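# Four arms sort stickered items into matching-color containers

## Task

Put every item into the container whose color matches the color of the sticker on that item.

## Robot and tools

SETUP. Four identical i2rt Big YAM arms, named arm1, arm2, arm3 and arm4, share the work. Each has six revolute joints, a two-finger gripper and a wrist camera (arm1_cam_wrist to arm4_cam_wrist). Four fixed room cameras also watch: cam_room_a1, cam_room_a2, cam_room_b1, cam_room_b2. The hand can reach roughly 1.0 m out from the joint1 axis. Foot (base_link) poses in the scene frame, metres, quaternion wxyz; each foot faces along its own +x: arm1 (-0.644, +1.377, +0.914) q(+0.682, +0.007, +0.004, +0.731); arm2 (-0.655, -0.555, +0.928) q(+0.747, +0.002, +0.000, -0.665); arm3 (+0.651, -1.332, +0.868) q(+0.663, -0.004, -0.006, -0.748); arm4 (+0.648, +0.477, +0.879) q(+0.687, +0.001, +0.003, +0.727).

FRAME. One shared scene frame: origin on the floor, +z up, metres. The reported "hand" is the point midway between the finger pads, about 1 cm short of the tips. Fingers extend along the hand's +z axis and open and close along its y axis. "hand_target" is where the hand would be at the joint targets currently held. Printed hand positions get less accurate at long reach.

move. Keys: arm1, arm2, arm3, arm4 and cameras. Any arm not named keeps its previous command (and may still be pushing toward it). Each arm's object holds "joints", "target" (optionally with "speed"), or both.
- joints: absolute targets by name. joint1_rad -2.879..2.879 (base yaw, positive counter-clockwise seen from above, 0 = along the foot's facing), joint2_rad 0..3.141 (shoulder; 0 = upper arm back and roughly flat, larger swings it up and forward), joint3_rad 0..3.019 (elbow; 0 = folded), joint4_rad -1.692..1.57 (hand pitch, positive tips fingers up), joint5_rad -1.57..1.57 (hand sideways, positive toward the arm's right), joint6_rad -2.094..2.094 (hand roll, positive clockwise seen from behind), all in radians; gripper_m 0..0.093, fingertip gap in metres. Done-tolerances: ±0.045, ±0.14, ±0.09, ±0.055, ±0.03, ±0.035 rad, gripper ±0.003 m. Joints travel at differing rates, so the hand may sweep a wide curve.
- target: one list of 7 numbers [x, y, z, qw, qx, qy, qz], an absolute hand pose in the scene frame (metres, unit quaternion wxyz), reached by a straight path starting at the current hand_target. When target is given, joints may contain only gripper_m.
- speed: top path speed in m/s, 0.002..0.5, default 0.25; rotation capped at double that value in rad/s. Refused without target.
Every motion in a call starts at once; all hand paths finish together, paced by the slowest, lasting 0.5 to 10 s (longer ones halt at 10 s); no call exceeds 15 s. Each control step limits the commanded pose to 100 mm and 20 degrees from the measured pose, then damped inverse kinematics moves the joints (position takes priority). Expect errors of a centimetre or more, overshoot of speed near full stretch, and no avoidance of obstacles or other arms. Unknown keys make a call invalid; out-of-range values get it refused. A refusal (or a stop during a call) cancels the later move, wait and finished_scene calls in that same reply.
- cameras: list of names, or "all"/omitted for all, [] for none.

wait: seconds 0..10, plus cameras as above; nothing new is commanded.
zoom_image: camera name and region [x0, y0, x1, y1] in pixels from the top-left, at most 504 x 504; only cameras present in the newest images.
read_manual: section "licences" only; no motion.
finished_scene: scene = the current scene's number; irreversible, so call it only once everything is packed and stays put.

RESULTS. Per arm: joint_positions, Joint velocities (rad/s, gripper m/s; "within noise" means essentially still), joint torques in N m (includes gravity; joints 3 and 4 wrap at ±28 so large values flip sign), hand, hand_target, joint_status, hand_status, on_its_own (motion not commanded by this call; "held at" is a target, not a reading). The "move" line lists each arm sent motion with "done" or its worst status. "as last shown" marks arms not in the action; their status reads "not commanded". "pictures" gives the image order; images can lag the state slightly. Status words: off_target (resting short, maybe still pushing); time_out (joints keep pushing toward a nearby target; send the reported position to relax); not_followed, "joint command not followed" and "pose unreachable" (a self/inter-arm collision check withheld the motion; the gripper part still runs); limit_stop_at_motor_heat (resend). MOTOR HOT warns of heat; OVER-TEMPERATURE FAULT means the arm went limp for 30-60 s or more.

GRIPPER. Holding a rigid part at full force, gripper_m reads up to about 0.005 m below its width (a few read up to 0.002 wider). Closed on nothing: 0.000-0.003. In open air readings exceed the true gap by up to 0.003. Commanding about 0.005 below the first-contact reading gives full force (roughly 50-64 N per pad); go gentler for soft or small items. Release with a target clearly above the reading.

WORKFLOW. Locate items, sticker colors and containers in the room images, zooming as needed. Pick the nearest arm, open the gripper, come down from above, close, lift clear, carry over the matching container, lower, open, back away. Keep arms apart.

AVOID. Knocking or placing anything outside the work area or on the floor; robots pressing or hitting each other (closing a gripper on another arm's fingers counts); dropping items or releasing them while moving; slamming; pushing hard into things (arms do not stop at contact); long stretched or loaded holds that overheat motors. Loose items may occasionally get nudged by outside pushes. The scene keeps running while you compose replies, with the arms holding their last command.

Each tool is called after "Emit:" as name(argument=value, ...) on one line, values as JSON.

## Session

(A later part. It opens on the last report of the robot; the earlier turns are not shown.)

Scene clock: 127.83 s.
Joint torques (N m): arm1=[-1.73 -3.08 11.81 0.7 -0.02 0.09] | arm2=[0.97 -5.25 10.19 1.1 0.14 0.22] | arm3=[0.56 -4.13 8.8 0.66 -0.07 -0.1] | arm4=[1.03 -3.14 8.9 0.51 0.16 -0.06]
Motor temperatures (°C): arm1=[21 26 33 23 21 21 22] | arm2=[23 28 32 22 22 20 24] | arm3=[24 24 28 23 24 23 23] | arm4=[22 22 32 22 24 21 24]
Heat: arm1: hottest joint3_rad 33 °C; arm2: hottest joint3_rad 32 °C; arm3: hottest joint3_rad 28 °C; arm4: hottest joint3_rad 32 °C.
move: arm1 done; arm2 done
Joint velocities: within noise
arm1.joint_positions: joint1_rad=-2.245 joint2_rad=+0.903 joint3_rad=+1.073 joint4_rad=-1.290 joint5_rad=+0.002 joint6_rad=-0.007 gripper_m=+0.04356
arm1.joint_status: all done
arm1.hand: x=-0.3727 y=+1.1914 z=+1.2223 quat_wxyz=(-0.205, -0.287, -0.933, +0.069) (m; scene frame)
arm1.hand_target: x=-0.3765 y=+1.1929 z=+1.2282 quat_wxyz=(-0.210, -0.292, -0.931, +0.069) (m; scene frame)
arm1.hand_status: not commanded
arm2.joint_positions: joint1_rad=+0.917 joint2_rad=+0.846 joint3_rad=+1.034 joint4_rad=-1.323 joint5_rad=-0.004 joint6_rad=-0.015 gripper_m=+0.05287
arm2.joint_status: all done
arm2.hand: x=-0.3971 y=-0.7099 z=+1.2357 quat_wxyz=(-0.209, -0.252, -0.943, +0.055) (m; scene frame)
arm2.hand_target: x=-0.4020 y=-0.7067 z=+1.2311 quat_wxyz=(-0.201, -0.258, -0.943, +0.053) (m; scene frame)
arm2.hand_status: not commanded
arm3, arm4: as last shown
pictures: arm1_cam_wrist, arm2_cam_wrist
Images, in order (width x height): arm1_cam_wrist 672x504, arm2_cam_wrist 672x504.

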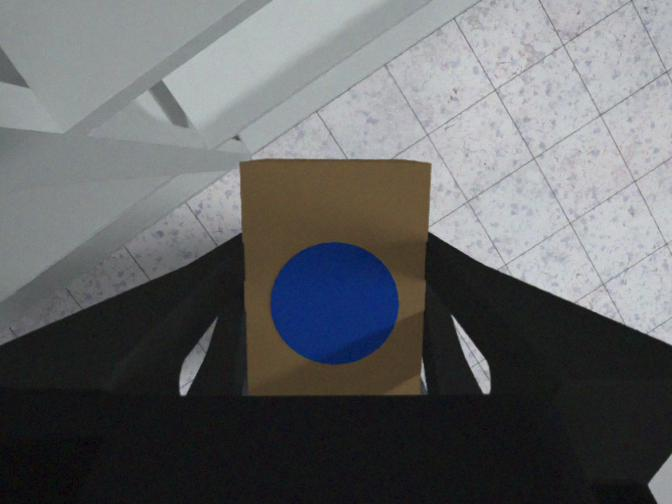

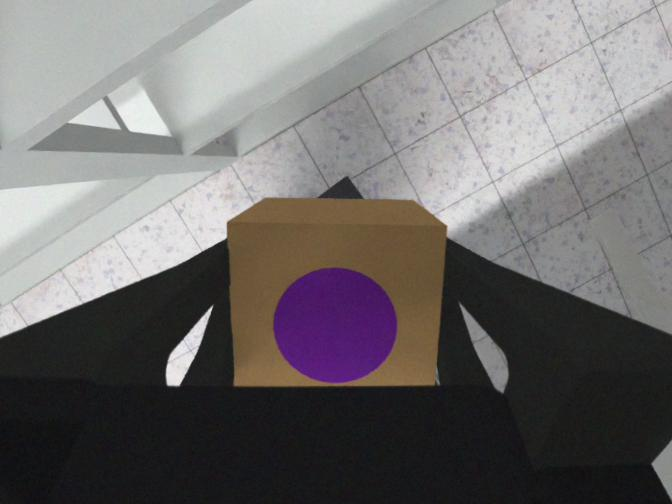

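Emit:
move(arm1={"target": [-0.300, 1.136, 1.135, 0.2146, 0.2922, 0.9296, -0.0675], "speed": 0.3}, arm2={"target": [-0.311, -0.759, 1.135, 0.217, 0.2579, 0.9396, -0.0596], "speed": 0.3}, cameras=[])

Emit:
move(arm1={"target": [0.006, 0.921, 1.105, 0.2146, 0.2922, 0.9296, -0.0675], "speed": 0.3}, arm2={"target": [0.006, -0.946, 1.105, 0.217, 0.2579, 0.9396, -0.0596], "speed": 0.3}, cameras=["cam_room_a1", "cam_room_a2"])

Scene clock: 143.33 s.
Joint torques (N m): arm1=[-2.84 -6.71 12.12 1.84 0 0.04] | arm2=[1.26 -9.7 10.73 2.44 0.15 0.22] | arm3=[0.56 -4.25 8.8 0.68 -0.07 -0.1] | arm4=[0.5 -3.08 8.77 0.58 0.12 -0.04]
Motor temperatures (°C): arm1=[21 25 33 23 21 21 22] | arm2=[23 27 32 22 22 20 24] | arm3=[24 24 28 23 24 23 23] | arm4=[22 22 32 22 24 21 24]
Heat: arm1: hottest joint3_rad 33 °C; arm2: hottest joint3_rad 32 °C; arm3: hottest joint3_rad 28 °C; arm4: hottest joint3_rad 32 °C.
move: arm1 off_target; arm2 done
Joint velocities: within noise
arm1.joint_positions: joint1_rad=-2.247 joint2_rad=+1.163 joint3_rad=+0.986 joint4_rad=-0.972 joint5_rad=-0.008 joint6_rad=-0.007 gripper_m=+0.04356
arm1.joint_status: not commanded
arm1.hand: x=-0.3027 y=+1.1430 z=+1.1218 quat_wxyz=(-0.193, -0.288, -0.936, +0.061) (m; scene frame)
arm1.hand_target: x=-0.3002 y=+1.1361 z=+1.1351 quat_wxyz=(-0.215, -0.292, -0.930, +0.068) (m; scene frame)
arm1.hand_status: off_target (0.015 m and 2.7 deg from the pose sent, 0.126 m and 1.3 deg at the start)
arm2.joint_positions: joint1_rad=+0.917 joint2_rad=+1.126 joint3_rad=+0.931 joint4_rad=-0.945 joint5_rad=+0.002 joint6_rad=-0.011 gripper_m=+0.05287
arm2.joint_status: not commanded
arm2.hand: x=-0.3144 y=-0.7599 z=+1.1320 quat_wxyz=(-0.206, -0.255, -0.943, +0.057) (m; scene frame)
arm2.hand_target: x=-0.3110 y=-0.7590 z=+1.1350 quat_wxyz=(-0.217, -0.258, -0.940, +0.059) (m; scene frame)
arm2.hand_status: done (0.005 m and 1.5 deg from the pose sent, 0.141 m and 1.3 deg at the start)
arm3, arm4: as last shown
pictures: none
No camera images: "cameras" was empty.

Scene clock: 145.60 s.
Joint torques (N m): arm1=[-2.55 -21.13 17.57 0.58 0.03 0.08] | arm2=[1.2 -23.12 16.83 1.05 0.11 0.2] | arm3=[0.62 -4.37 8.8 0.68 -0.06 -0.11] | arm4=[0.79 -2.9 8.9 0.36 0.16 -0.07]
Motor temperatures (°C): arm1=[21 26 33 23 21 21 22] | arm2=[23 27 33 22 22 20 24] | arm3=[24 24 28 23 24 23 23] | arm4=[22 22 32 22 24 21 24]
Heat: arm1: hottest joint3_rad 33 °C; arm2: hottest joint3_rad 33 °C; arm3: hottest joint3_rad 28 °C; arm4: hottest joint3_rad 32 °C.
move: arm1 off_target; arm2 off_target
Joint velocities: within noise
arm1.joint_positions: joint1_rad=-2.247 joint2_rad=+2.187 joint3_rad=+2.177 joint4_rad=-1.148 joint5_rad=-0.008 joint6_rad=-0.007 gripper_m=+0.04356
arm1.joint_status: not commanded
arm1.hand: x=-0.0031 y=+0.9342 z=+1.0744 quat_wxyz=(-0.189, -0.289, -0.937, +0.059) (m; scene frame)
arm1.hand_target: x=+0.0043 y=+0.9221 z=+1.1050 quat_wxyz=(-0.215, -0.292, -0.929, +0.068) (m; scene frame)
arm1.hand_status: off_target (0.035 m and 3.2 deg from the pose sent, 0.381 m and 2.7 deg at the start)
arm2.joint_positions: joint1_rad=+0.917 joint2_rad=+2.097 joint3_rad=+1.996 joint4_rad=-1.048 joint5_rad=+0.002 joint6_rad=-0.011 gripper_m=+0.05287
arm2.joint_status: not commanded
arm2.hand: x=-0.0099 y=-0.9408 z=+1.0889 quat_wxyz=(-0.202, -0.255, -0.944, +0.056) (m; scene frame)
arm2.hand_target: x=+0.0048 y=-0.9453 z=+1.1051 quat_wxyz=(-0.218, -0.258, -0.939, +0.060) (m; scene frame)
arm2.hand_status: off_target (0.023 m and 1.9 deg from the pose sent, 0.372 m and 1.5 deg at the start)
arm3.joint_positions: joint1_rad=-1.978 joint2_rad=+0.817 joint3_rad=+1.122 joint4_rad=-1.363 joint5_rad=+0.002 joint6_rad=+0.005 gripper_m=+0.09402
arm3.joint_status: not commanded
arm3.hand: x=+0.3945 y=-1.1764 z=+1.2186 quat_wxyz=(+0.060, -0.934, +0.257, +0.242) (m; scene frame)
arm3.hand_target: x=+0.3991 y=-1.1763 z=+1.2185 quat_wxyz=(+0.061, -0.933, +0.258, +0.242) (m; scene frame)
arm3.hand_status: not commanded
arm4.joint_positions: joint1_rad=+0.901 joint2_rad=+0.806 joint3_rad=+1.115 joint4_rad=-1.360 joint5_rad=-0.002 joint6_rad=+0.012 gripper_m=+0.09402
arm4.joint_status: not commanded
arm4.hand: x=+0.4088 y=+0.6483 z=+1.2334 quat_wxyz=(-0.073, +0.919, -0.298, -0.247) (m; scene frame)
arm4.hand_target: x=+0.4101 y=+0.6472 z=+1.2330 quat_wxyz=(-0.074, +0.922, -0.292, -0.243) (m; scene frame)
arm4.hand_status: not commanded
pictures: cam_room_a1, cam_room_a2
Images, in order (width x height): cam_room_a1 672x504, cam_room_a2 672x504.

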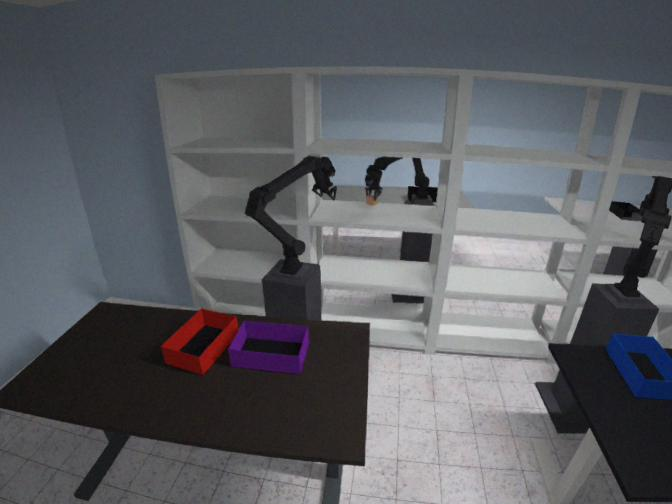

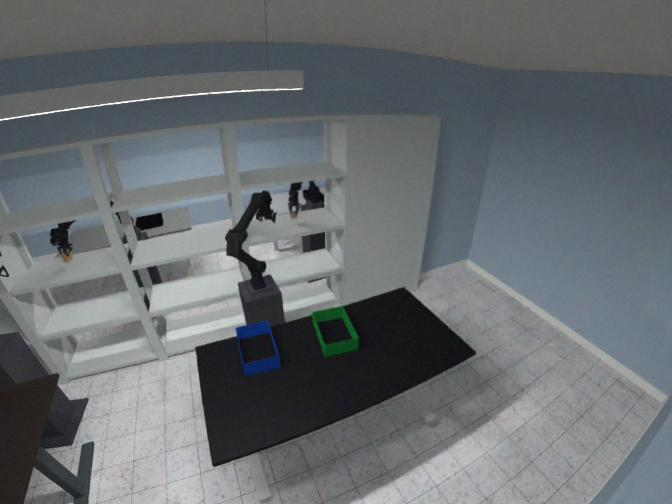

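Emit:
move(arm1={"target": [0.006, 0.920, 1.055, 0.2146, 0.2922, 0.9296, -0.0675], "speed": 0.12}, arm2={"target": [0.008, -0.947, 1.066, 0.217, 0.2579, 0.9396, -0.0596], "speed": 0.12}, cameras=["cam_room_a1", "cam_room_a2"])

Emit:
zoom_image(camera="cam_room_a1", region=[330, 150, 420, 240])

Emit:
zoom_image(camera="cam_room_a2", region=[250, 170, 330, 250])

Scene clock: 150.83 s.
Joint torques (N m): arm1=[-3.31 -20.66 11.77 1.78 0 0.08] | arm2=[1.2 -22.36 11.59 2.47 0.13 0.2] | arm3=[0.56 -4.25 8.83 0.66 -0.08 -0.1] | arm4=[1.32 -2.67 8.83 0.58 0.12 -0.06]
Motor temperatures (°C): arm1=[21 26 34 23 21 21 22] | arm2=[23 27 33 22 22 20 24] | arm3=[24 24 28 23 24 23 23] | arm4=[22 22 32 22 24 21 24]
Heat: arm1: hottest joint3_rad 34 °C; arm2: hottest joint3_rad 33 °C; arm3: hottest joint3_rad 28 °C; arm4: hottest joint3_rad 32 °C.
move: arm1 done; arm2 off_target
Joint velocities: within noise
arm1.joint_positions: joint1_rad=-2.247 joint2_rad=+2.196 joint3_rad=+2.132 joint4_rad=-1.058 joint5_rad=-0.008 joint6_rad=-0.007 gripper_m=+0.04356
arm1.joint_status: not commanded
arm1.hand: x=+0.0048 y=+0.9286 z=+1.0549 quat_wxyz=(-0.206, -0.287, -0.933, +0.065) (m; scene frame)
arm1.hand_target: x=+0.0057 y=+0.9201 z=+1.0550 quat_wxyz=(-0.214, -0.292, -0.930, +0.067) (m; scene frame)
arm1.hand_status: done (0.009 m and 1.2 deg from the pose sent, 0.026 m and 3.2 deg at the start)
arm2.joint_positions: joint1_rad=+0.917 joint2_rad=+2.111 joint3_rad=+1.996 joint4_rad=-0.996 joint5_rad=+0.002 joint6_rad=-0.011 gripper_m=+0.05287
arm2.joint_status: not commanded
arm2.hand: x=+0.0003 y=-0.9469 z=+1.0842 quat_wxyz=(-0.219, -0.254, -0.940, +0.061) (m; scene frame)
arm2.hand_target: x=+0.0072 y=-0.9467 z=+1.0661 quat_wxyz=(-0.217, -0.258, -0.940, +0.060) (m; scene frame)
arm2.hand_status: off_target (0.020 m and 0.6 deg from the pose sent, 0.030 m and 1.9 deg at the start)
arm3, arm4: as last shown
pictures: cam_room_a1, cam_room_a2
Images, in order (width x height): cam_room_a1 672x504, cam_room_a2 672x504.

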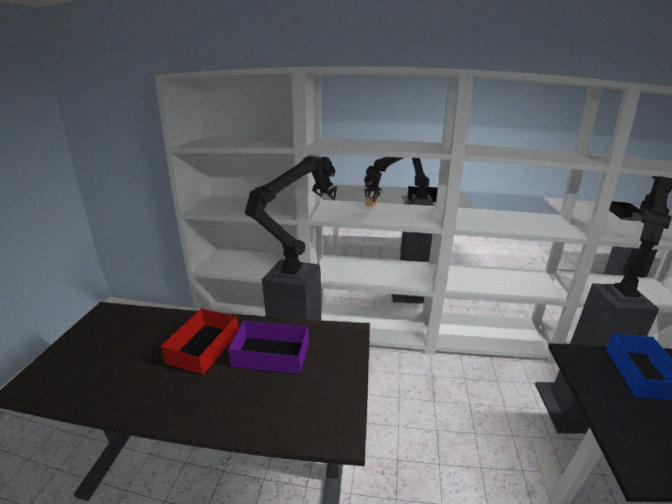

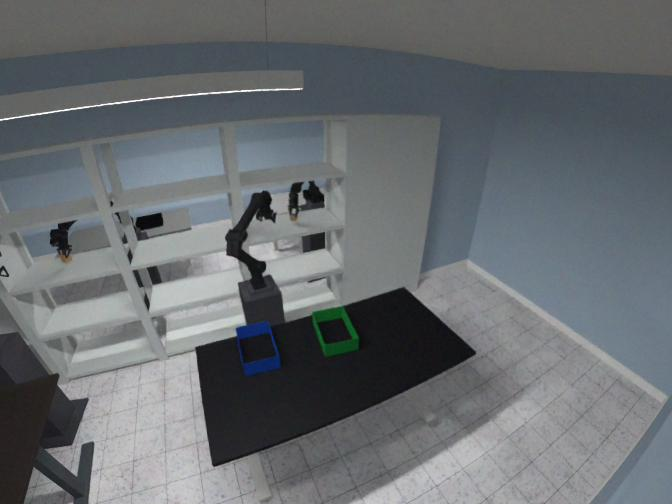

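Scaled by 5.600.

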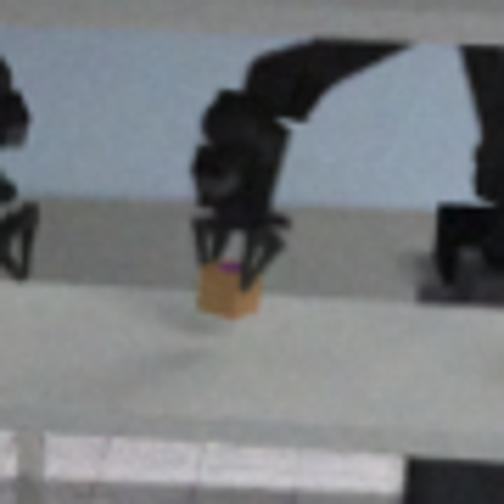

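Scaled by 6.300.

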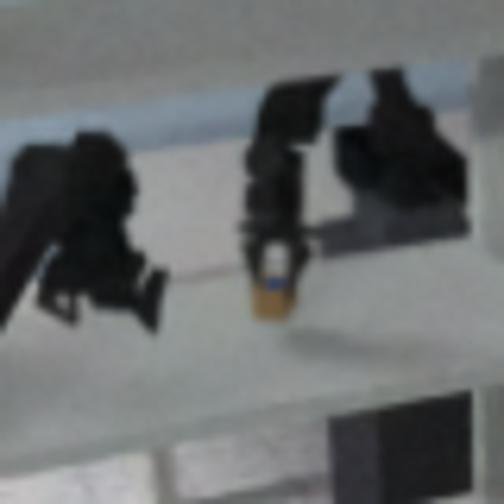

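Emit:
move(arm1={"target": [0.006, 0.920, 1.038, 0.2146, 0.2922, 0.9296, -0.0675], "speed": 0.1}, arm2={"target": [0.006, -0.947, 1.045, 0.217, 0.2579, 0.9396, -0.0596], "speed": 0.12}, cameras=["cam_room_a1", "cam_room_a2"])

Emit:
zoom_image(camera="cam_room_a1", region=[330, 150, 420, 240])

Emit:
zoom_image(camera="cam_room_a2", region=[250, 170, 330, 250])

Scene clock: 162.17 s.
Joint torques (N m): arm1=[-2.43 -20.07 11.63 1.87 0.01 0.12] | arm2=[1.2 -22.65 10.5 2.55 0.1 0.19] | arm3=[0.62 -4.25 8.79 0.69 -0.07 -0.11] | arm4=[0.79 -3.25 8.94 0.57 0.14 -0.05]
Motor temperatures (°C): arm1=[21 27 34 23 21 21 22] | arm2=[23 28 33 22 22 20 24] | arm3=[24 24 28 23 24 23 23] | arm4=[22 22 32 22 24 21 24]
Heat: arm1: hottest joint3_rad 34 °C; arm2: hottest joint3_rad 33 °C; arm3: hottest joint3_rad 28 °C; arm4: hottest joint3_rad 32 °C.
move: arm1 done; arm2 off_target
Joint velocities: within noise
arm1.joint_positions: joint1_rad=-2.247 joint2_rad=+2.196 joint3_rad=+2.100 joint4_rad=-1.017 joint5_rad=-0.008 joint6_rad=-0.007 gripper_m=+0.04356
arm1.joint_status: not commanded
arm1.hand: x=+0.0053 y=+0.9281 z=+1.0430 quat_wxyz=(-0.210, -0.287, -0.932, +0.066) (m; scene frame)
arm1.hand_target: x=+0.0058 y=+0.9200 z=+1.0381 quat_wxyz=(-0.215, -0.292, -0.929, +0.067) (m; scene frame)
arm1.hand_status: done (0.010 m and 0.9 deg from the pose sent, 0.019 m and 1.2 deg at the start)
arm2.joint_positions: joint1_rad=+0.917 joint2_rad=+2.118 joint3_rad=+1.963 joint4_rad=-0.945 joint5_rad=+0.002 joint6_rad=-0.011 gripper_m=+0.05287
arm2.joint_status: not commanded
arm2.hand: x=+0.0023 y=-0.9480 z=+1.0688 quat_wxyz=(-0.225, -0.253, -0.939, +0.062) (m; scene frame)
arm2.hand_target: x=+0.0052 y=-0.9467 z=+1.0453 quat_wxyz=(-0.217, -0.258, -0.940, +0.060) (m; scene frame)
arm2.hand_status: off_target (0.024 m and 1.1 deg from the pose sent, 0.040 m and 0.6 deg at the start)
arm3, arm4: as last shown
pictures: cam_room_a1, cam_room_a2
Images, in order (width x height): cam_room_a1 672x504, cam_room_a2 672x504.

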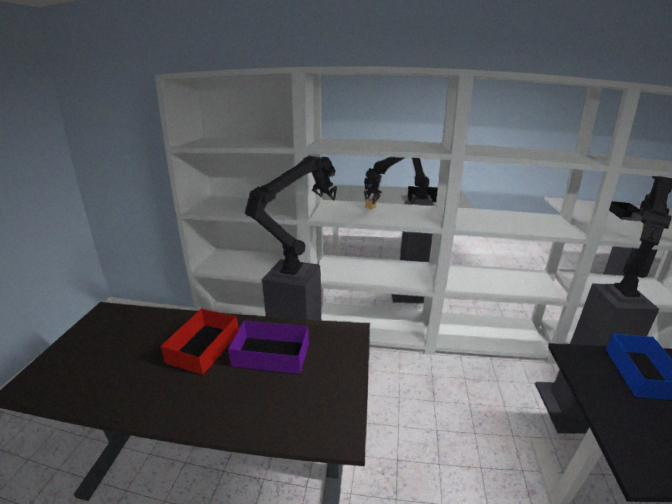

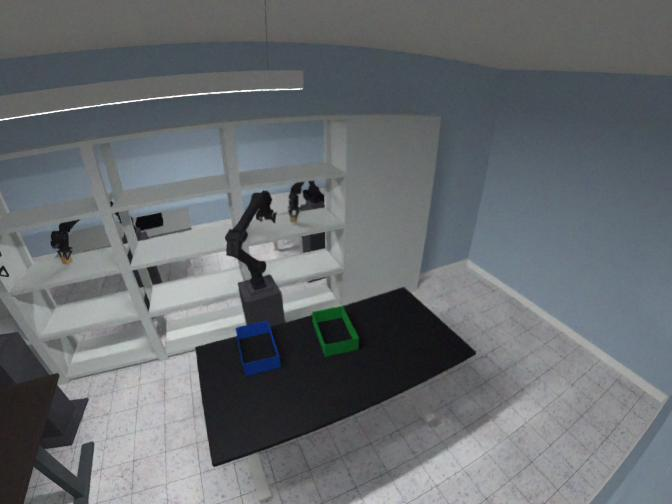

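Scaled by 5.600.

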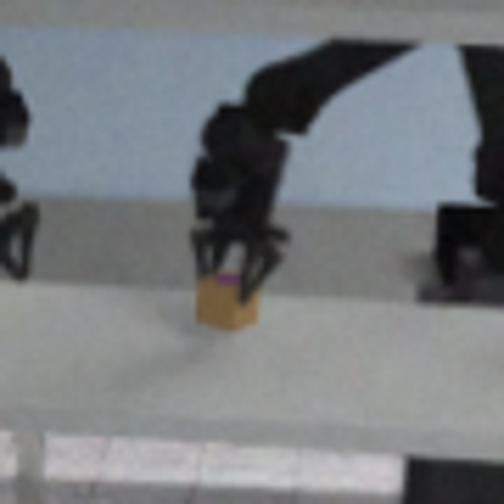

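Scaled by 6.300.

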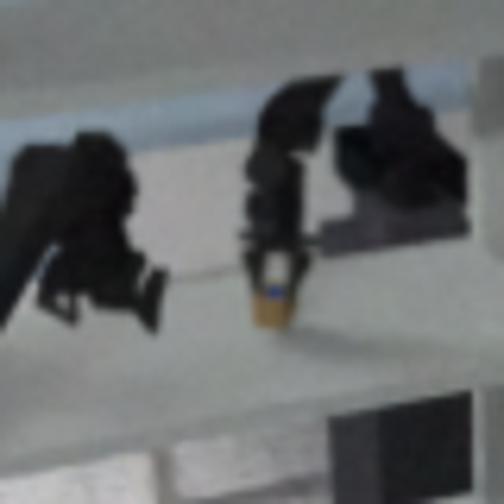

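Emit:
move(arm1={"target": [0.006, 0.920, 1.026, 0.2146, 0.2922, 0.9296, -0.0675], "speed": 0.1}, arm2={"target": [0.002, -0.945, 1.025, 0.207, 0.2584, 0.9416, -0.0569], "speed": 0.12}, cameras=["cam_room_a1", "cam_room_a2"])

Emit:
zoom_image(camera="cam_room_a1", region=[330, 150, 420, 240])

Emit:
zoom_image(camera="cam_room_a2", region=[250, 170, 330, 250])

Scene clock: 171.23 s.
Joint torques (N m): arm1=[-2.61 -20.6 11.58 1.57 0.01 0.11] | arm2=[1.03 -22.48 10.35 2.47 0.1 0.18] | arm3=[0.67 -4.42 8.77 0.69 -0.07 -0.1] | arm4=[1.08 -2.43 8.8 0.55 0.12 -0.06]
Motor temperatures (°C): arm1=[21 27 34 23 21 21 22] | arm2=[23 28 33 22 22 20 24] | arm3=[24 24 29 23 24 23 23] | arm4=[22 22 32 22 24 21 24]
Heat: arm1: hottest joint3_rad 34 °C; arm2: hottest joint3_rad 33 °C; arm3: hottest joint3_rad 29 °C; arm4: hottest joint3_rad 32 °C.
move: arm1 done; arm2 off_target
Joint velocities: within noise
arm1.joint_positions: joint1_rad=-2.247 joint2_rad=+2.200 joint3_rad=+2.079 joint4_rad=-0.990 joint5_rad=-0.008 joint6_rad=-0.007 gripper_m=+0.04356
arm1.joint_status: not commanded
arm1.hand: x=+0.0054 y=+0.9279 z=+1.0325 quat_wxyz=(-0.210, -0.287, -0.932, +0.066) (m; scene frame)
arm1.hand_target: x=+0.0057 y=+0.9201 z=+1.0259 quat_wxyz=(-0.214, -0.292, -0.930, +0.067) (m; scene frame)
arm1.hand_status: done (0.010 m and 0.8 deg from the pose sent, 0.019 m and 0.9 deg at the start)
arm2.joint_positions: joint1_rad=+0.917 joint2_rad=+2.129 joint3_rad=+1.936 joint4_rad=-0.927 joint5_rad=+0.002 joint6_rad=-0.011 gripper_m=+0.05287
arm2.joint_status: not commanded
arm2.hand: x=-0.0008 y=-0.9461 z=+1.0490 quat_wxyz=(-0.215, -0.254, -0.941, +0.060) (m; scene frame)
arm2.hand_target: x=+0.0013 y=-0.9447 z=+1.0253 quat_wxyz=(-0.207, -0.258, -0.942, +0.057) (m; scene frame)
arm2.hand_status: off_target (0.024 m and 1.1 deg from the pose sent, 0.044 m and 2.2 deg at the start)
arm3, arm4: as last shown
pictures: cam_room_a1, cam_room_a2
Images, in order (width x height): cam_room_a1 672x504, cam_room_a2 672x504.

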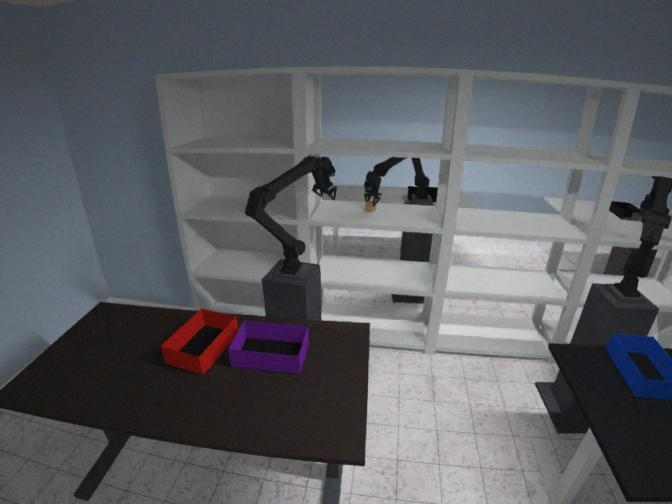

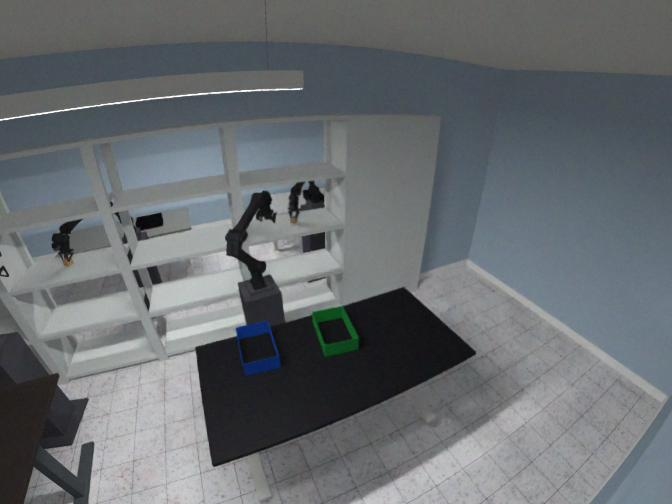

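Scaled by 5.600.

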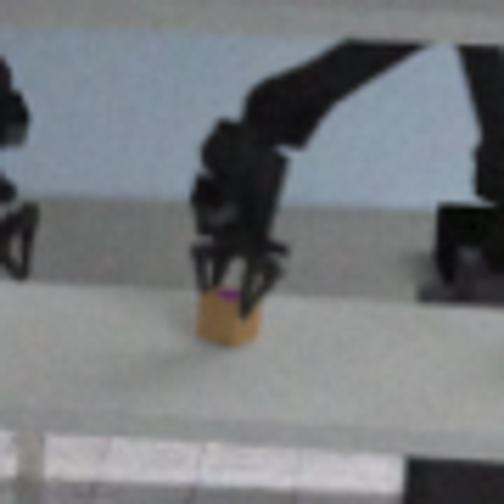

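Scaled by 6.300.

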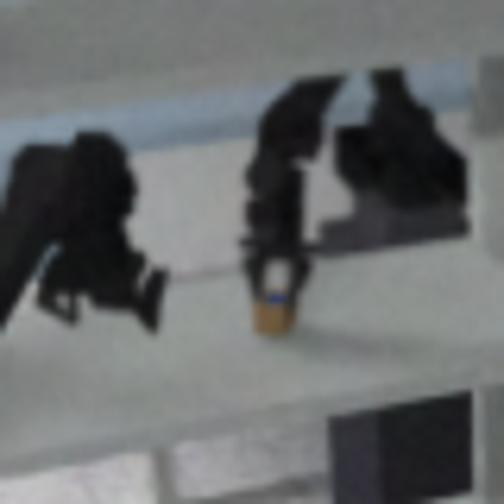

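Emit:
move(arm1={"target": [0.006, 0.920, 1.018, 0.2146, 0.2922, 0.9296, -0.0675], "speed": 0.08}, arm2={"target": [0.000, -0.944, 1.014, 0.207, 0.2584, 0.9416, -0.0569], "speed": 0.08}, cameras=["cam_room_a1", "cam_room_a2"])

Emit:
zoom_image(camera="cam_room_a1", region=[330, 150, 420, 240])

Emit:
zoom_image(camera="cam_room_a2", region=[250, 170, 330, 250])

Scene clock: 179.23 s.
Joint torques (N m): arm1=[-3.02 -19.55 11.23 1.98 -0.02 0.1] | arm2=[1.08 -22.59 9.73 2.5 0.09 0.18] | arm3=[0.67 -4.31 8.79 0.68 -0.06 -0.11] | arm4=[0.91 -2.9 8.84 0.5 0.14 -0.1]
Motor temperatures (°C): arm1=[21 28 35 23 21 21 22] | arm2=[23 28 33 22 22 20 24] | arm3=[24 24 29 23 24 23 23] | arm4=[22 22 32 22 24 21 24]
Heat: arm1: hottest joint3_rad 35 °C; arm2: hottest joint3_rad 33 °C; arm3: hottest joint3_rad 29 °C; arm4: hottest joint3_rad 32 °C.
move: arm1 off_target; arm2 off_target
Joint velocities: within noise
arm1.joint_positions: joint1_rad=-2.247 joint2_rad=+2.203 joint3_rad=+2.065 joint4_rad=-0.972 joint5_rad=-0.008 joint6_rad=-0.007 gripper_m=+0.04356
arm1.joint_status: not commanded
arm1.hand: x=+0.0057 y=+0.9277 z=+1.0259 quat_wxyz=(-0.212, -0.287, -0.932, +0.066) (m; scene frame)
arm1.hand_target: x=+0.0058 y=+0.9201 z=+1.0182 quat_wxyz=(-0.215, -0.292, -0.929, +0.068) (m; scene frame)
arm1.hand_status: off_target (0.011 m and 0.7 deg from the pose sent, 0.017 m and 0.8 deg at the start)
arm2.joint_positions: joint1_rad=+0.917 joint2_rad=+2.129 joint3_rad=+1.916 joint4_rad=-0.899 joint5_rad=+0.002 joint6_rad=-0.011 gripper_m=+0.05287
arm2.joint_status: not commanded
arm2.hand: x=-0.0007 y=-0.9461 z=+1.0421 quat_wxyz=(-0.219, -0.254, -0.940, +0.061) (m; scene frame)
arm2.hand_target: x=-0.0008 y=-0.9436 z=+1.0145 quat_wxyz=(-0.207, -0.258, -0.942, +0.057) (m; scene frame)
arm2.hand_status: off_target (0.028 m and 1.5 deg from the pose sent, 0.035 m and 1.1 deg at the start)
arm3, arm4: as last shown
pictures: cam_room_a1, cam_room_a2
Images, in order (width x height): cam_room_a1 672x504, cam_room_a2 672x504.

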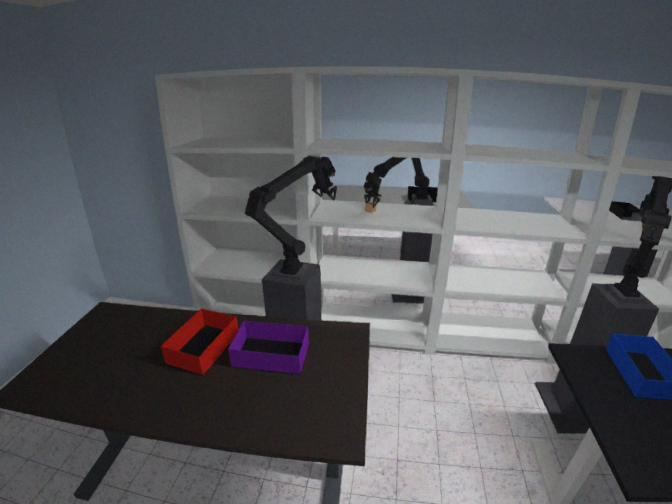

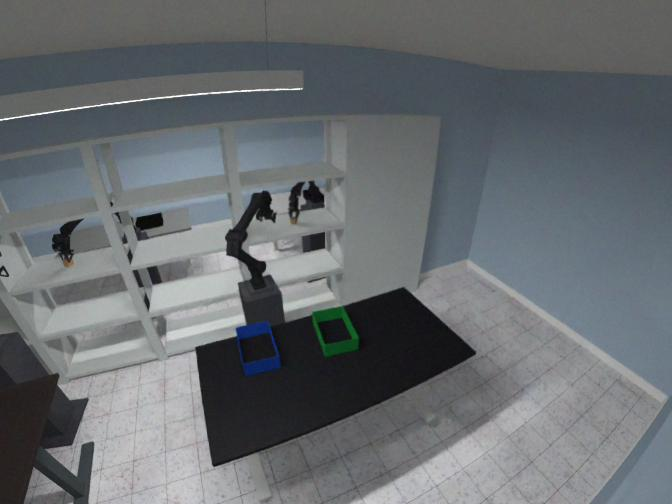

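Scaled by 5.600.

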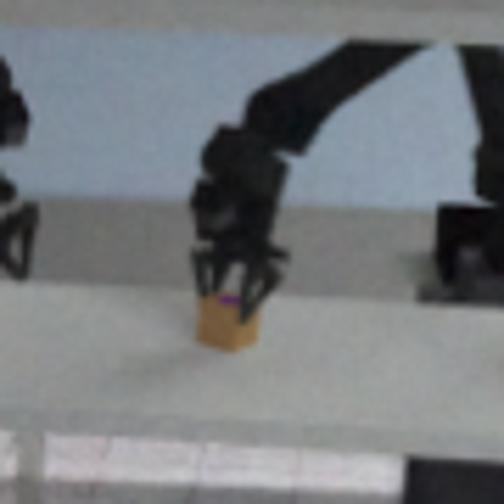

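Scaled by 6.300.

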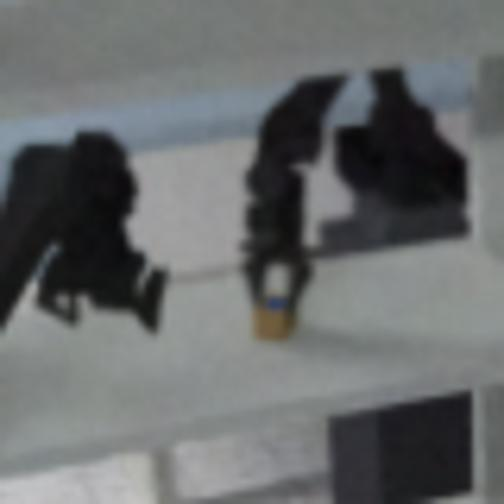

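Emit:
move(arm1={"joints": {"gripper_m": 0.08}}, arm2={"joints": {"gripper_m": 0.09}}, cameras=["arm1_cam_wrist", "arm2_cam_wrist"])

Emit:
move(arm1={"target": [-0.024, 0.940, 1.10, 0.2146, 0.2922, 0.9296, -0.0675], "speed": 0.2}, arm2={"target": [-0.026, -0.931, 1.105, 0.207, 0.2584, 0.9416, -0.0569], "speed": 0.2}, cameras=["arm1_cam_wrist", "arm2_cam_wrist"])

Scene clock: 185.30 s.
Joint torques (N m): arm1=[-2.67 -19.6 11.41 1.83 -0.02 0.08] | arm2=[1.08 -22.53 9.77 2.43 0.08 0.17] | arm3=[0.73 -4.13 8.8 0.72 -0.07 -0.09] | arm4=[1.08 -3.08 8.85 0.46 0.16 -0.09]
Motor temperatures (°C): arm1=[21 28 34 23 21 21 22] | arm2=[23 28 33 22 22 20 24] | arm3=[24 24 29 23 24 23 23] | arm4=[22 22 32 22 24 21 24]
Heat: arm1: hottest joint3_rad 34 °C; arm2: hottest joint3_rad 33 °C; arm3: hottest joint3_rad 29 °C; arm4: hottest joint3_rad 32 °C.
move: arm1 done; arm2 done
Joint velocities: within noise
arm1.joint_positions: joint1_rad=-2.247 joint2_rad=+2.203 joint3_rad=+2.065 joint4_rad=-0.972 joint5_rad=-0.008 joint6_rad=-0.007 gripper_m=+0.07996
arm1.joint_status: all done
arm1.hand: x=+0.0057 y=+0.9277 z=+1.0259 quat_wxyz=(-0.212, -0.287, -0.932, +0.066) (m; scene frame)
arm1.hand_target: x=+0.0058 y=+0.9201 z=+1.0182 quat_wxyz=(-0.215, -0.292, -0.929, +0.068) (m; scene frame)
arm1.hand_status: not commanded
arm2.joint_positions: joint1_rad=+0.917 joint2_rad=+2.129 joint3_rad=+1.916 joint4_rad=-0.897 joint5_rad=+0.002 joint6_rad=-0.011 gripper_m=+0.08993
arm2.joint_status: all done
arm2.hand: x=-0.0003 y=-0.9464 z=+1.0424 quat_wxyz=(-0.220, -0.254, -0.940, +0.061) (m; scene frame)
arm2.hand_target: x=-0.0008 y=-0.9437 z=+1.0145 quat_wxyz=(-0.207, -0.258, -0.942, +0.057) (m; scene frame)
arm2.hand_status: not commanded
arm3, arm4: as last shown
pictures: arm1_cam_wrist, arm2_cam_wrist
Images, in order (width x height): arm1_cam_wrist 672x504, arm2_cam_wrist 672x504.

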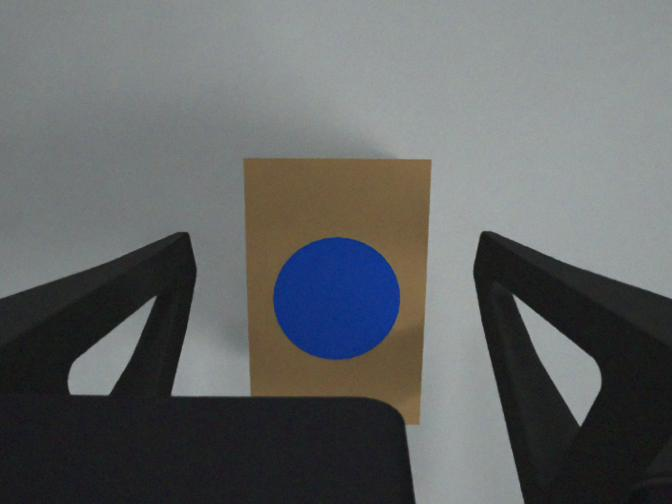

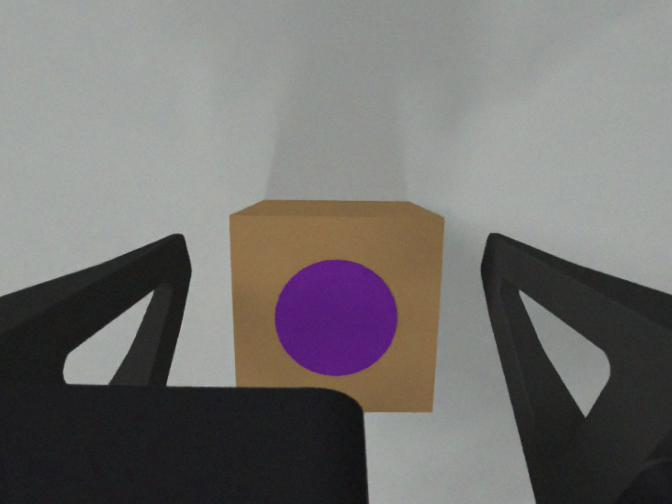

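Scene clock: 186.57 s.
Joint torques (N m): arm1=[-3.19 -19.49 12.23 0.87 -0.05 0.04] | arm2=[0.85 -22.89 11.95 1.06 0.04 0.15] | arm3=[0.5 -4.19 8.77 0.69 -0.07 -0.1] | arm4=[1.14 -3.37 8.88 0.44 0.15 -0.07]
Motor temperatures (°C): arm1=[21 28 34 23 21 21 22] | arm2=[23 28 33 22 22 20 24] | arm3=[24 24 29 23 24 23 23] | arm4=[22 22 32 22 24 21 24]
Heat: arm1: hottest joint3_rad 34 °C; arm2: hottest joint3_rad 33 °C; arm3: hottest joint3_rad 29 °C; arm4: hottest joint3_rad 32 °C.
move: arm1 done; arm2 done
Joint velocities: within noise
arm1.joint_positions: joint1_rad=-2.247 joint2_rad=+2.070 joint3_rad=+2.025 joint4_rad=-1.056 joint5_rad=-0.008 joint6_rad=-0.007 gripper_m=+0.07996
arm1.joint_status: not commanded
arm1.hand: x=-0.0199 y=+0.9460 z=+1.0969 quat_wxyz=(-0.215, -0.287, -0.931, +0.068) (m; scene frame)
arm1.hand_target: x=-0.0241 y=+0.9400 z=+1.1000 quat_wxyz=(-0.215, -0.292, -0.929, +0.068) (m; scene frame)
arm1.hand_status: done (0.008 m and 0.7 deg from the pose sent, 0.081 m and 0.8 deg at the start)
arm2.joint_positions: joint1_rad=+0.917 joint2_rad=+2.017 joint3_rad=+1.913 joint4_rad=-1.018 joint5_rad=+0.002 joint6_rad=-0.011 gripper_m=+0.08993
arm2.joint_status: not commanded
arm2.hand: x=-0.0259 y=-0.9314 z=+1.1100 quat_wxyz=(-0.214, -0.254, -0.941, +0.060) (m; scene frame)
arm2.hand_target: x=-0.0261 y=-0.9310 z=+1.1050 quat_wxyz=(-0.207, -0.258, -0.942, +0.057) (m; scene frame)
arm2.hand_status: done (0.005 m and 1.0 deg from the pose sent, 0.070 m and 1.6 deg at the start)
arm3, arm4: as last shown
pictures: arm1_cam_wrist, arm2_cam_wrist
Images, in order (width x height): arm1_cam_wrist 672x504, arm2_cam_wrist 672x504.

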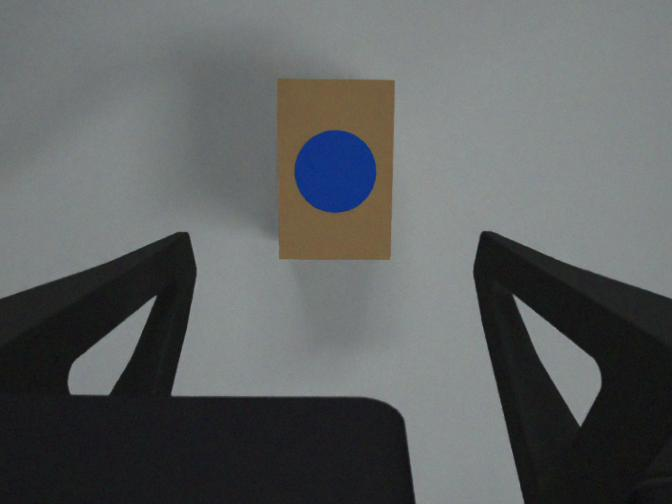

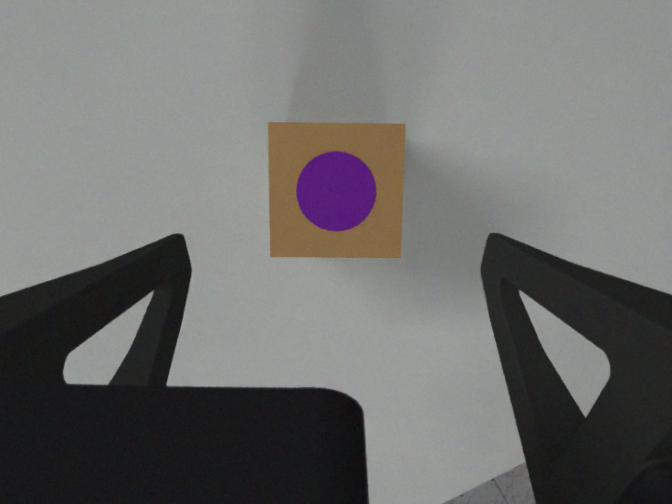

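Emit:
move(arm1={"target": [-0.300, 1.136, 1.15, 0.2146, 0.2922, 0.9296, -0.0675], "speed": 0.3}, arm2={"target": [-0.311, -0.759, 1.15, 0.207, 0.2584, 0.9416, -0.0569], "speed": 0.3}, arm3={"target": [0.290, -1.117, 1.145, 0.0681, -0.9319, 0.254, 0.2497], "speed": 0.3}, arm4={"target": [0.304, 0.7185, 1.15, 0.0761, -0.9232, 0.284, 0.2474], "speed": 0.3}, cameras=["arm3_cam_wrist"])

Emit:
move(arm3={"target": [0.038, -0.967, 1.105, 0.0681, -0.9319, 0.254, 0.2497], "speed": 0.3}, arm4={"target": [0.010, 0.945, 1.095, 0.0761, -0.9232, 0.284, 0.2474], "speed": 0.3}, cameras=["arm3_cam_wrist", "arm4_cam_wrist"])

Scene clock: 202.67 s.
Joint torques (N m): arm1=[-2.73 -4.37 11.55 0.87 -0.03 0.03] | arm2=[1.44 -7.82 10.25 1.13 0.17 0.21] | arm3=[1.96 -8.59 9.33 1.62 0.13 -0.07] | arm4=[1.32 -7.88 9.25 1.35 0.16 -0.09]
Motor temperatures (°C): arm1=[21 28 35 23 21 21 22] | arm2=[23 28 34 22 22 20 24] | arm3=[24 24 29 23 24 23 23] | arm4=[22 22 33 22 24 21 24]
Heat: arm1: hottest joint3_rad 35 °C; arm2: hottest joint3_rad 34 °C; arm3: hottest joint3_rad 29 °C; arm4: hottest joint3_rad 33 °C.
move: arm1 done; arm2 off_target; arm3 done; arm4 done
Joint velocities: within noise
arm1.joint_positions: joint1_rad=-2.247 joint2_rad=+1.133 joint3_rad=+1.029 joint4_rad=-0.983 joint5_rad=-0.009 joint6_rad=-0.007 gripper_m=+0.07996
arm1.joint_status: not commanded
arm1.hand: x=-0.2971 y=+1.1394 z=+1.1530 quat_wxyz=(-0.222, -0.286, -0.930, +0.069) (m; scene frame)
arm1.hand_target: x=-0.3001 y=+1.1361 z=+1.1500 quat_wxyz=(-0.215, -0.292, -0.929, +0.067) (m; scene frame)
arm1.hand_status: done (0.005 m and 1.1 deg from the pose sent, 0.343 m and 0.7 deg at the start)
arm2.joint_positions: joint1_rad=+0.917 joint2_rad=+1.111 joint3_rad=+0.988 joint4_rad=-0.978 joint5_rad=+0.003 joint6_rad=-0.010 gripper_m=+0.08993
arm2.joint_status: not commanded
arm2.hand: x=-0.3079 y=-0.7640 z=+1.1621 quat_wxyz=(-0.224, -0.254, -0.939, +0.063) (m; scene frame)
arm2.hand_target: x=-0.3112 y=-0.7591 z=+1.1503 quat_wxyz=(-0.207, -0.258, -0.942, +0.057) (m; scene frame)
arm2.hand_status: off_target (0.013 m and 2.2 deg from the pose sent, 0.336 m and 1.0 deg at the start)
arm3.joint_positions: joint1_rad=-1.978 joint2_rad=+1.101 joint3_rad=+1.086 joint4_rad=-1.037 joint5_rad=+0.012 joint6_rad=+0.005 gripper_m=+0.09402
arm3.joint_status: not commanded
arm3.hand: x=+0.2936 y=-1.1165 z=+1.1437 quat_wxyz=(+0.066, -0.933, +0.258, +0.244) (m; scene frame)
arm3.hand_target: x=+0.2900 y=-1.1171 z=+1.1450 quat_wxyz=(+0.068, -0.932, +0.254, +0.250) (m; scene frame)
arm3.hand_status: done (0.004 m and 0.9 deg from the pose sent, 0.141 m and 1.2 deg at the start)
arm4.joint_positions: joint1_rad=+0.901 joint2_rad=+1.110 joint3_rad=+1.066 joint4_rad=-1.021 joint5_rad=-0.002 joint6_rad=+0.003 gripper_m=+0.09402
arm4.joint_status: not commanded
arm4.hand: x=+0.3099 y=+0.7174 z=+1.1482 quat_wxyz=(-0.072, +0.922, -0.294, -0.241) (m; scene frame)
arm4.hand_target: x=+0.3041 y=+0.7184 z=+1.1500 quat_wxyz=(-0.076, +0.923, -0.284, -0.247) (m; scene frame)
arm4.hand_status: done (0.006 m and 1.4 deg from the pose sent, 0.151 m and 1.7 deg at the start)
pictures: arm3_cam_wrist
Images, in order (width x height): arm3_cam_wrist 672x504.

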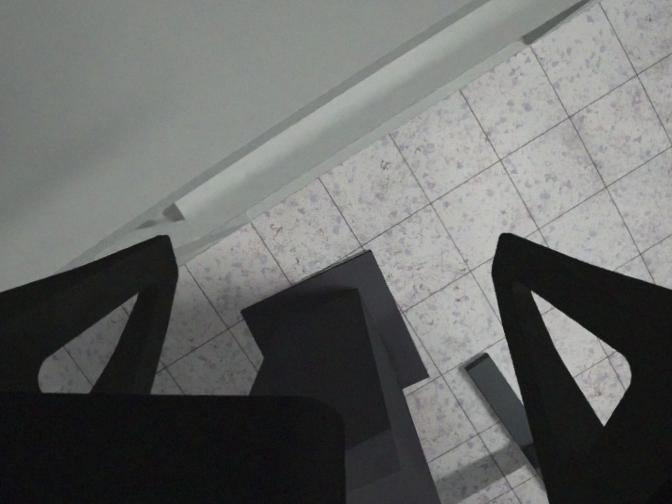

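Scene clock: 204.90 s.
Joint torques (N m): arm1=[-3.14 -5.01 11.7 0.75 -0.05 0.01] | arm2=[1.44 -7.94 10.24 1.14 0.14 0.21] | arm3=[1.44 -21.89 14 0.62 -0.01 -0.12] | arm4=[0.38 -24 12.81 0.5 -0.07 -0.11]
Motor temperatures (°C): arm1=[21 27 35 23 21 21 22] | arm2=[23 28 34 22 22 20 24] | arm3=[24 24 29 23 24 23 23] | arm4=[22 22 33 22 24 21 24]
Heat: arm1: hottest joint3_rad 35 °C; arm2: hottest joint3_rad 34 °C; arm3: hottest joint3_rad 29 °C; arm4: hottest joint3_rad 33 °C.
move: arm3 off_target; arm4 off_target
Joint velocities: arm1=[within noise] | arm2=[within noise] | arm3=[-0.005 -0.015 -0.022 0.012 0.051 -0.154 0] | arm4=[within noise]
arm1, arm2: as last shown
arm2.hand_target: x=-0.3111 y=-0.7591 z=+1.1503 quat_wxyz=(-0.207, -0.258, -0.942, +0.057) (m; scene frame)
arm3.joint_positions: joint1_rad=-1.978 joint2_rad=+1.881 joint3_rad=+1.790 joint4_rad=-0.993 joint5_rad=+0.012 joint6_rad=+0.004 gripper_m=+0.09402
arm3.joint_status: not commanded
arm3.hand: x=+0.0494 y=-0.9749 z=+1.0803 quat_wxyz=(+0.062, -0.936, +0.258, +0.229) (m; scene frame)
arm3.hand_target: x=+0.0391 y=-0.9678 z=+1.1051 quat_wxyz=(+0.068, -0.932, +0.254, +0.250) (m; scene frame)
arm3.hand_status: off_target (0.028 m and 2.6 deg from the pose sent, 0.299 m and 0.9 deg at the start)
arm4.joint_positions: joint1_rad=+0.888 joint2_rad=+2.134 joint3_rad=+2.142 joint4_rad=-1.083 joint5_rad=-0.009 joint6_rad=-0.020 gripper_m=+0.09402
arm4.joint_status: not commanded
arm4.hand: x=+0.0159 y=+0.9346 z=+1.0823 quat_wxyz=(-0.072, +0.925, -0.289, -0.236) (m; scene frame)
arm4.hand_target: x=+0.0108 y=+0.9446 z=+1.0948 quat_wxyz=(-0.076, +0.923, -0.284, -0.248) (m; scene frame)
arm4.hand_status: off_target (0.017 m and 1.5 deg from the pose sent, 0.380 m and 1.4 deg at the start)
pictures: arm3_cam_wrist, arm4_cam_wrist
Images, in order (width x height): arm3_cam_wrist 672x504, arm4_cam_wrist 672x504.

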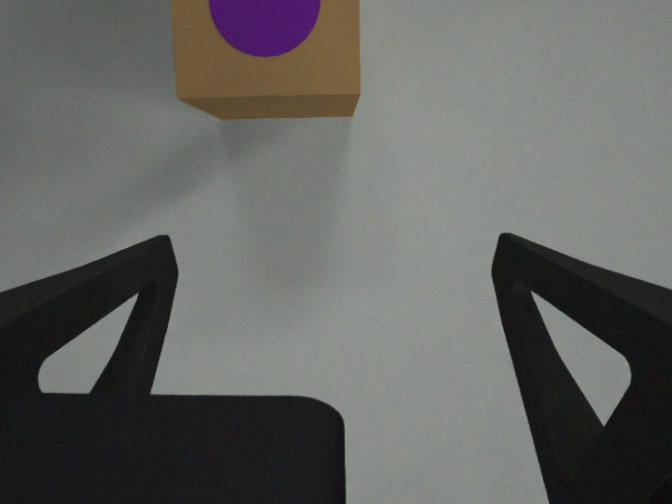

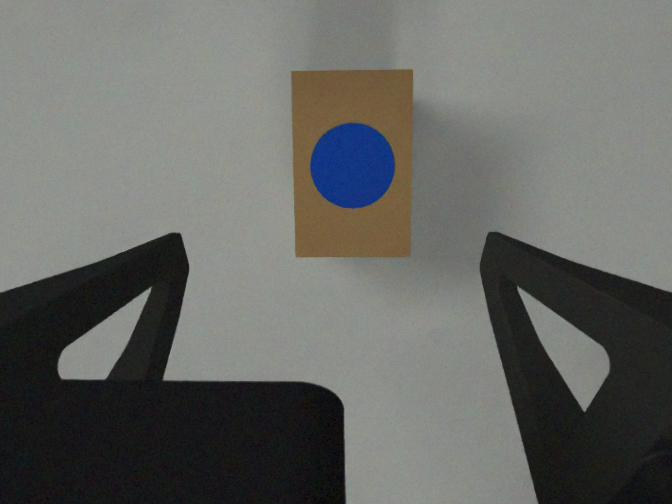

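Emit:
move(arm3={"target": [-0.018, -0.957, 1.097, 0.0681, -0.9319, 0.254, 0.2497], "speed": 0.2}, arm4={"target": [-0.015, 0.970, 1.022, 0.0761, -0.9232, 0.284, 0.2474], "speed": 0.15}, cameras=["arm3_cam_wrist", "arm4_cam_wrist"])

Scene clock: 233.47 s.
Joint torques (N m): arm1=[-2.96 -4.6 11.49 0.75 -0.03 0.05] | arm2=[1.32 -7.82 10.26 1.11 0.15 0.21] | arm3=[2.08 -24.06 14.13 0.62 0.13 0.02] | arm4=[0.38 -24.35 12.45 1.22 -0.01 -0.08]
Motor temperatures (°C): arm1=[21 26 35 23 21 21 22] | arm2=[23 27 33 22 22 20 23] | arm3=[24 24 33 23 24 23 23] | arm4=[22 23 37 22 24 21 24]
Heat: arm1: hottest joint3_rad 35 °C; arm2: hottest joint3_rad 33 °C; arm3: hottest joint3_rad 33 °C; arm4: hottest joint3_rad 37 °C.
move: arm3 off_target; arm4 off_target
Joint velocities: within noise
arm1, arm2: as last shown
arm1.hand_target: x=-0.3000 y=+1.1361 z=+1.1500 quat_wxyz=(-0.215, -0.292, -0.930, +0.067) (m; scene frame)
arm3.joint_positions: joint1_rad=-1.962 joint2_rad=+2.043 joint3_rad=+2.026 joint4_rad=-1.064 joint5_rad=+0.023 joint6_rad=+0.014 gripper_m=+0.09402
arm3.joint_status: not commanded
arm3.hand: x=-0.0031 y=-0.9566 z=+1.0756 quat_wxyz=(+0.064, -0.937, +0.256, +0.231) (m; scene frame)
arm3.hand_target: x=-0.0170 y=-0.9578 z=+1.0970 quat_wxyz=(+0.068, -0.932, +0.254, +0.250) (m; scene frame)
arm3.hand_status: off_target (0.026 m and 2.3 deg from the pose sent, 0.072 m and 2.6 deg at the start)
arm4.joint_positions: joint1_rad=+0.879 joint2_rad=+2.253 joint3_rad=+2.188 joint4_rad=-1.013 joint5_rad=-0.014 joint6_rad=-0.028 gripper_m=+0.09399
arm4.joint_status: not commanded
arm4.hand: x=-0.0053 y=+0.9577 z=+1.0210 quat_wxyz=(-0.071, +0.925, -0.289, -0.235) (m; scene frame)
arm4.hand_target: x=-0.0142 y=+0.9694 z=+1.0222 quat_wxyz=(-0.077, +0.923, -0.284, -0.248) (m; scene frame)
arm4.hand_status: off_target (0.016 m and 1.7 deg from the pose sent, 0.077 m and 1.5 deg at the start)
pictures: arm3_cam_wrist, arm4_cam_wrist
Images, in order (width x height): arm3_cam_wrist 672x504, arm4_cam_wrist 672x504.

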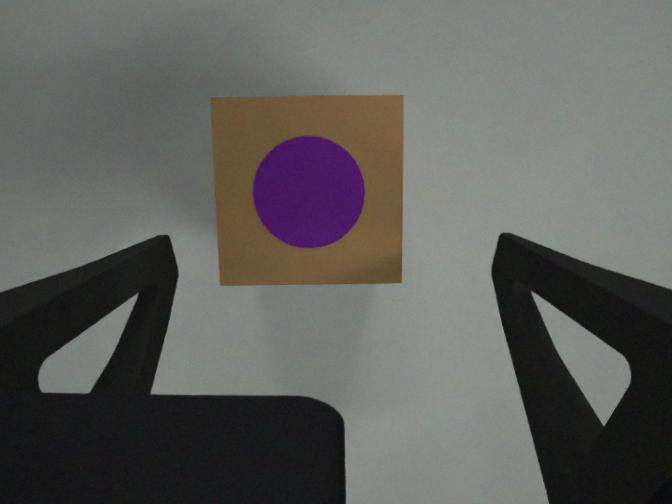

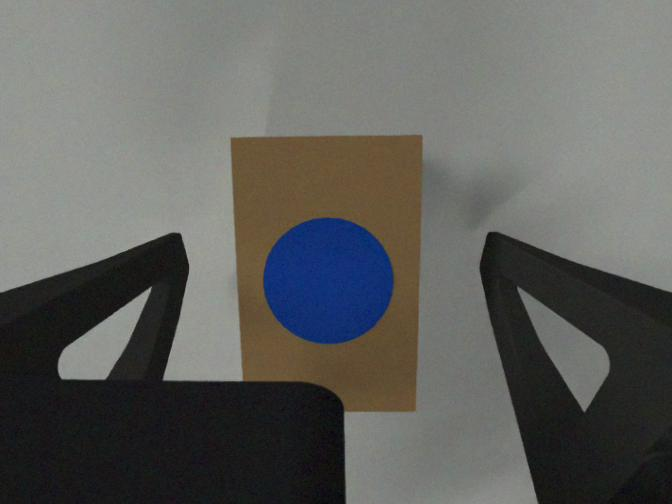

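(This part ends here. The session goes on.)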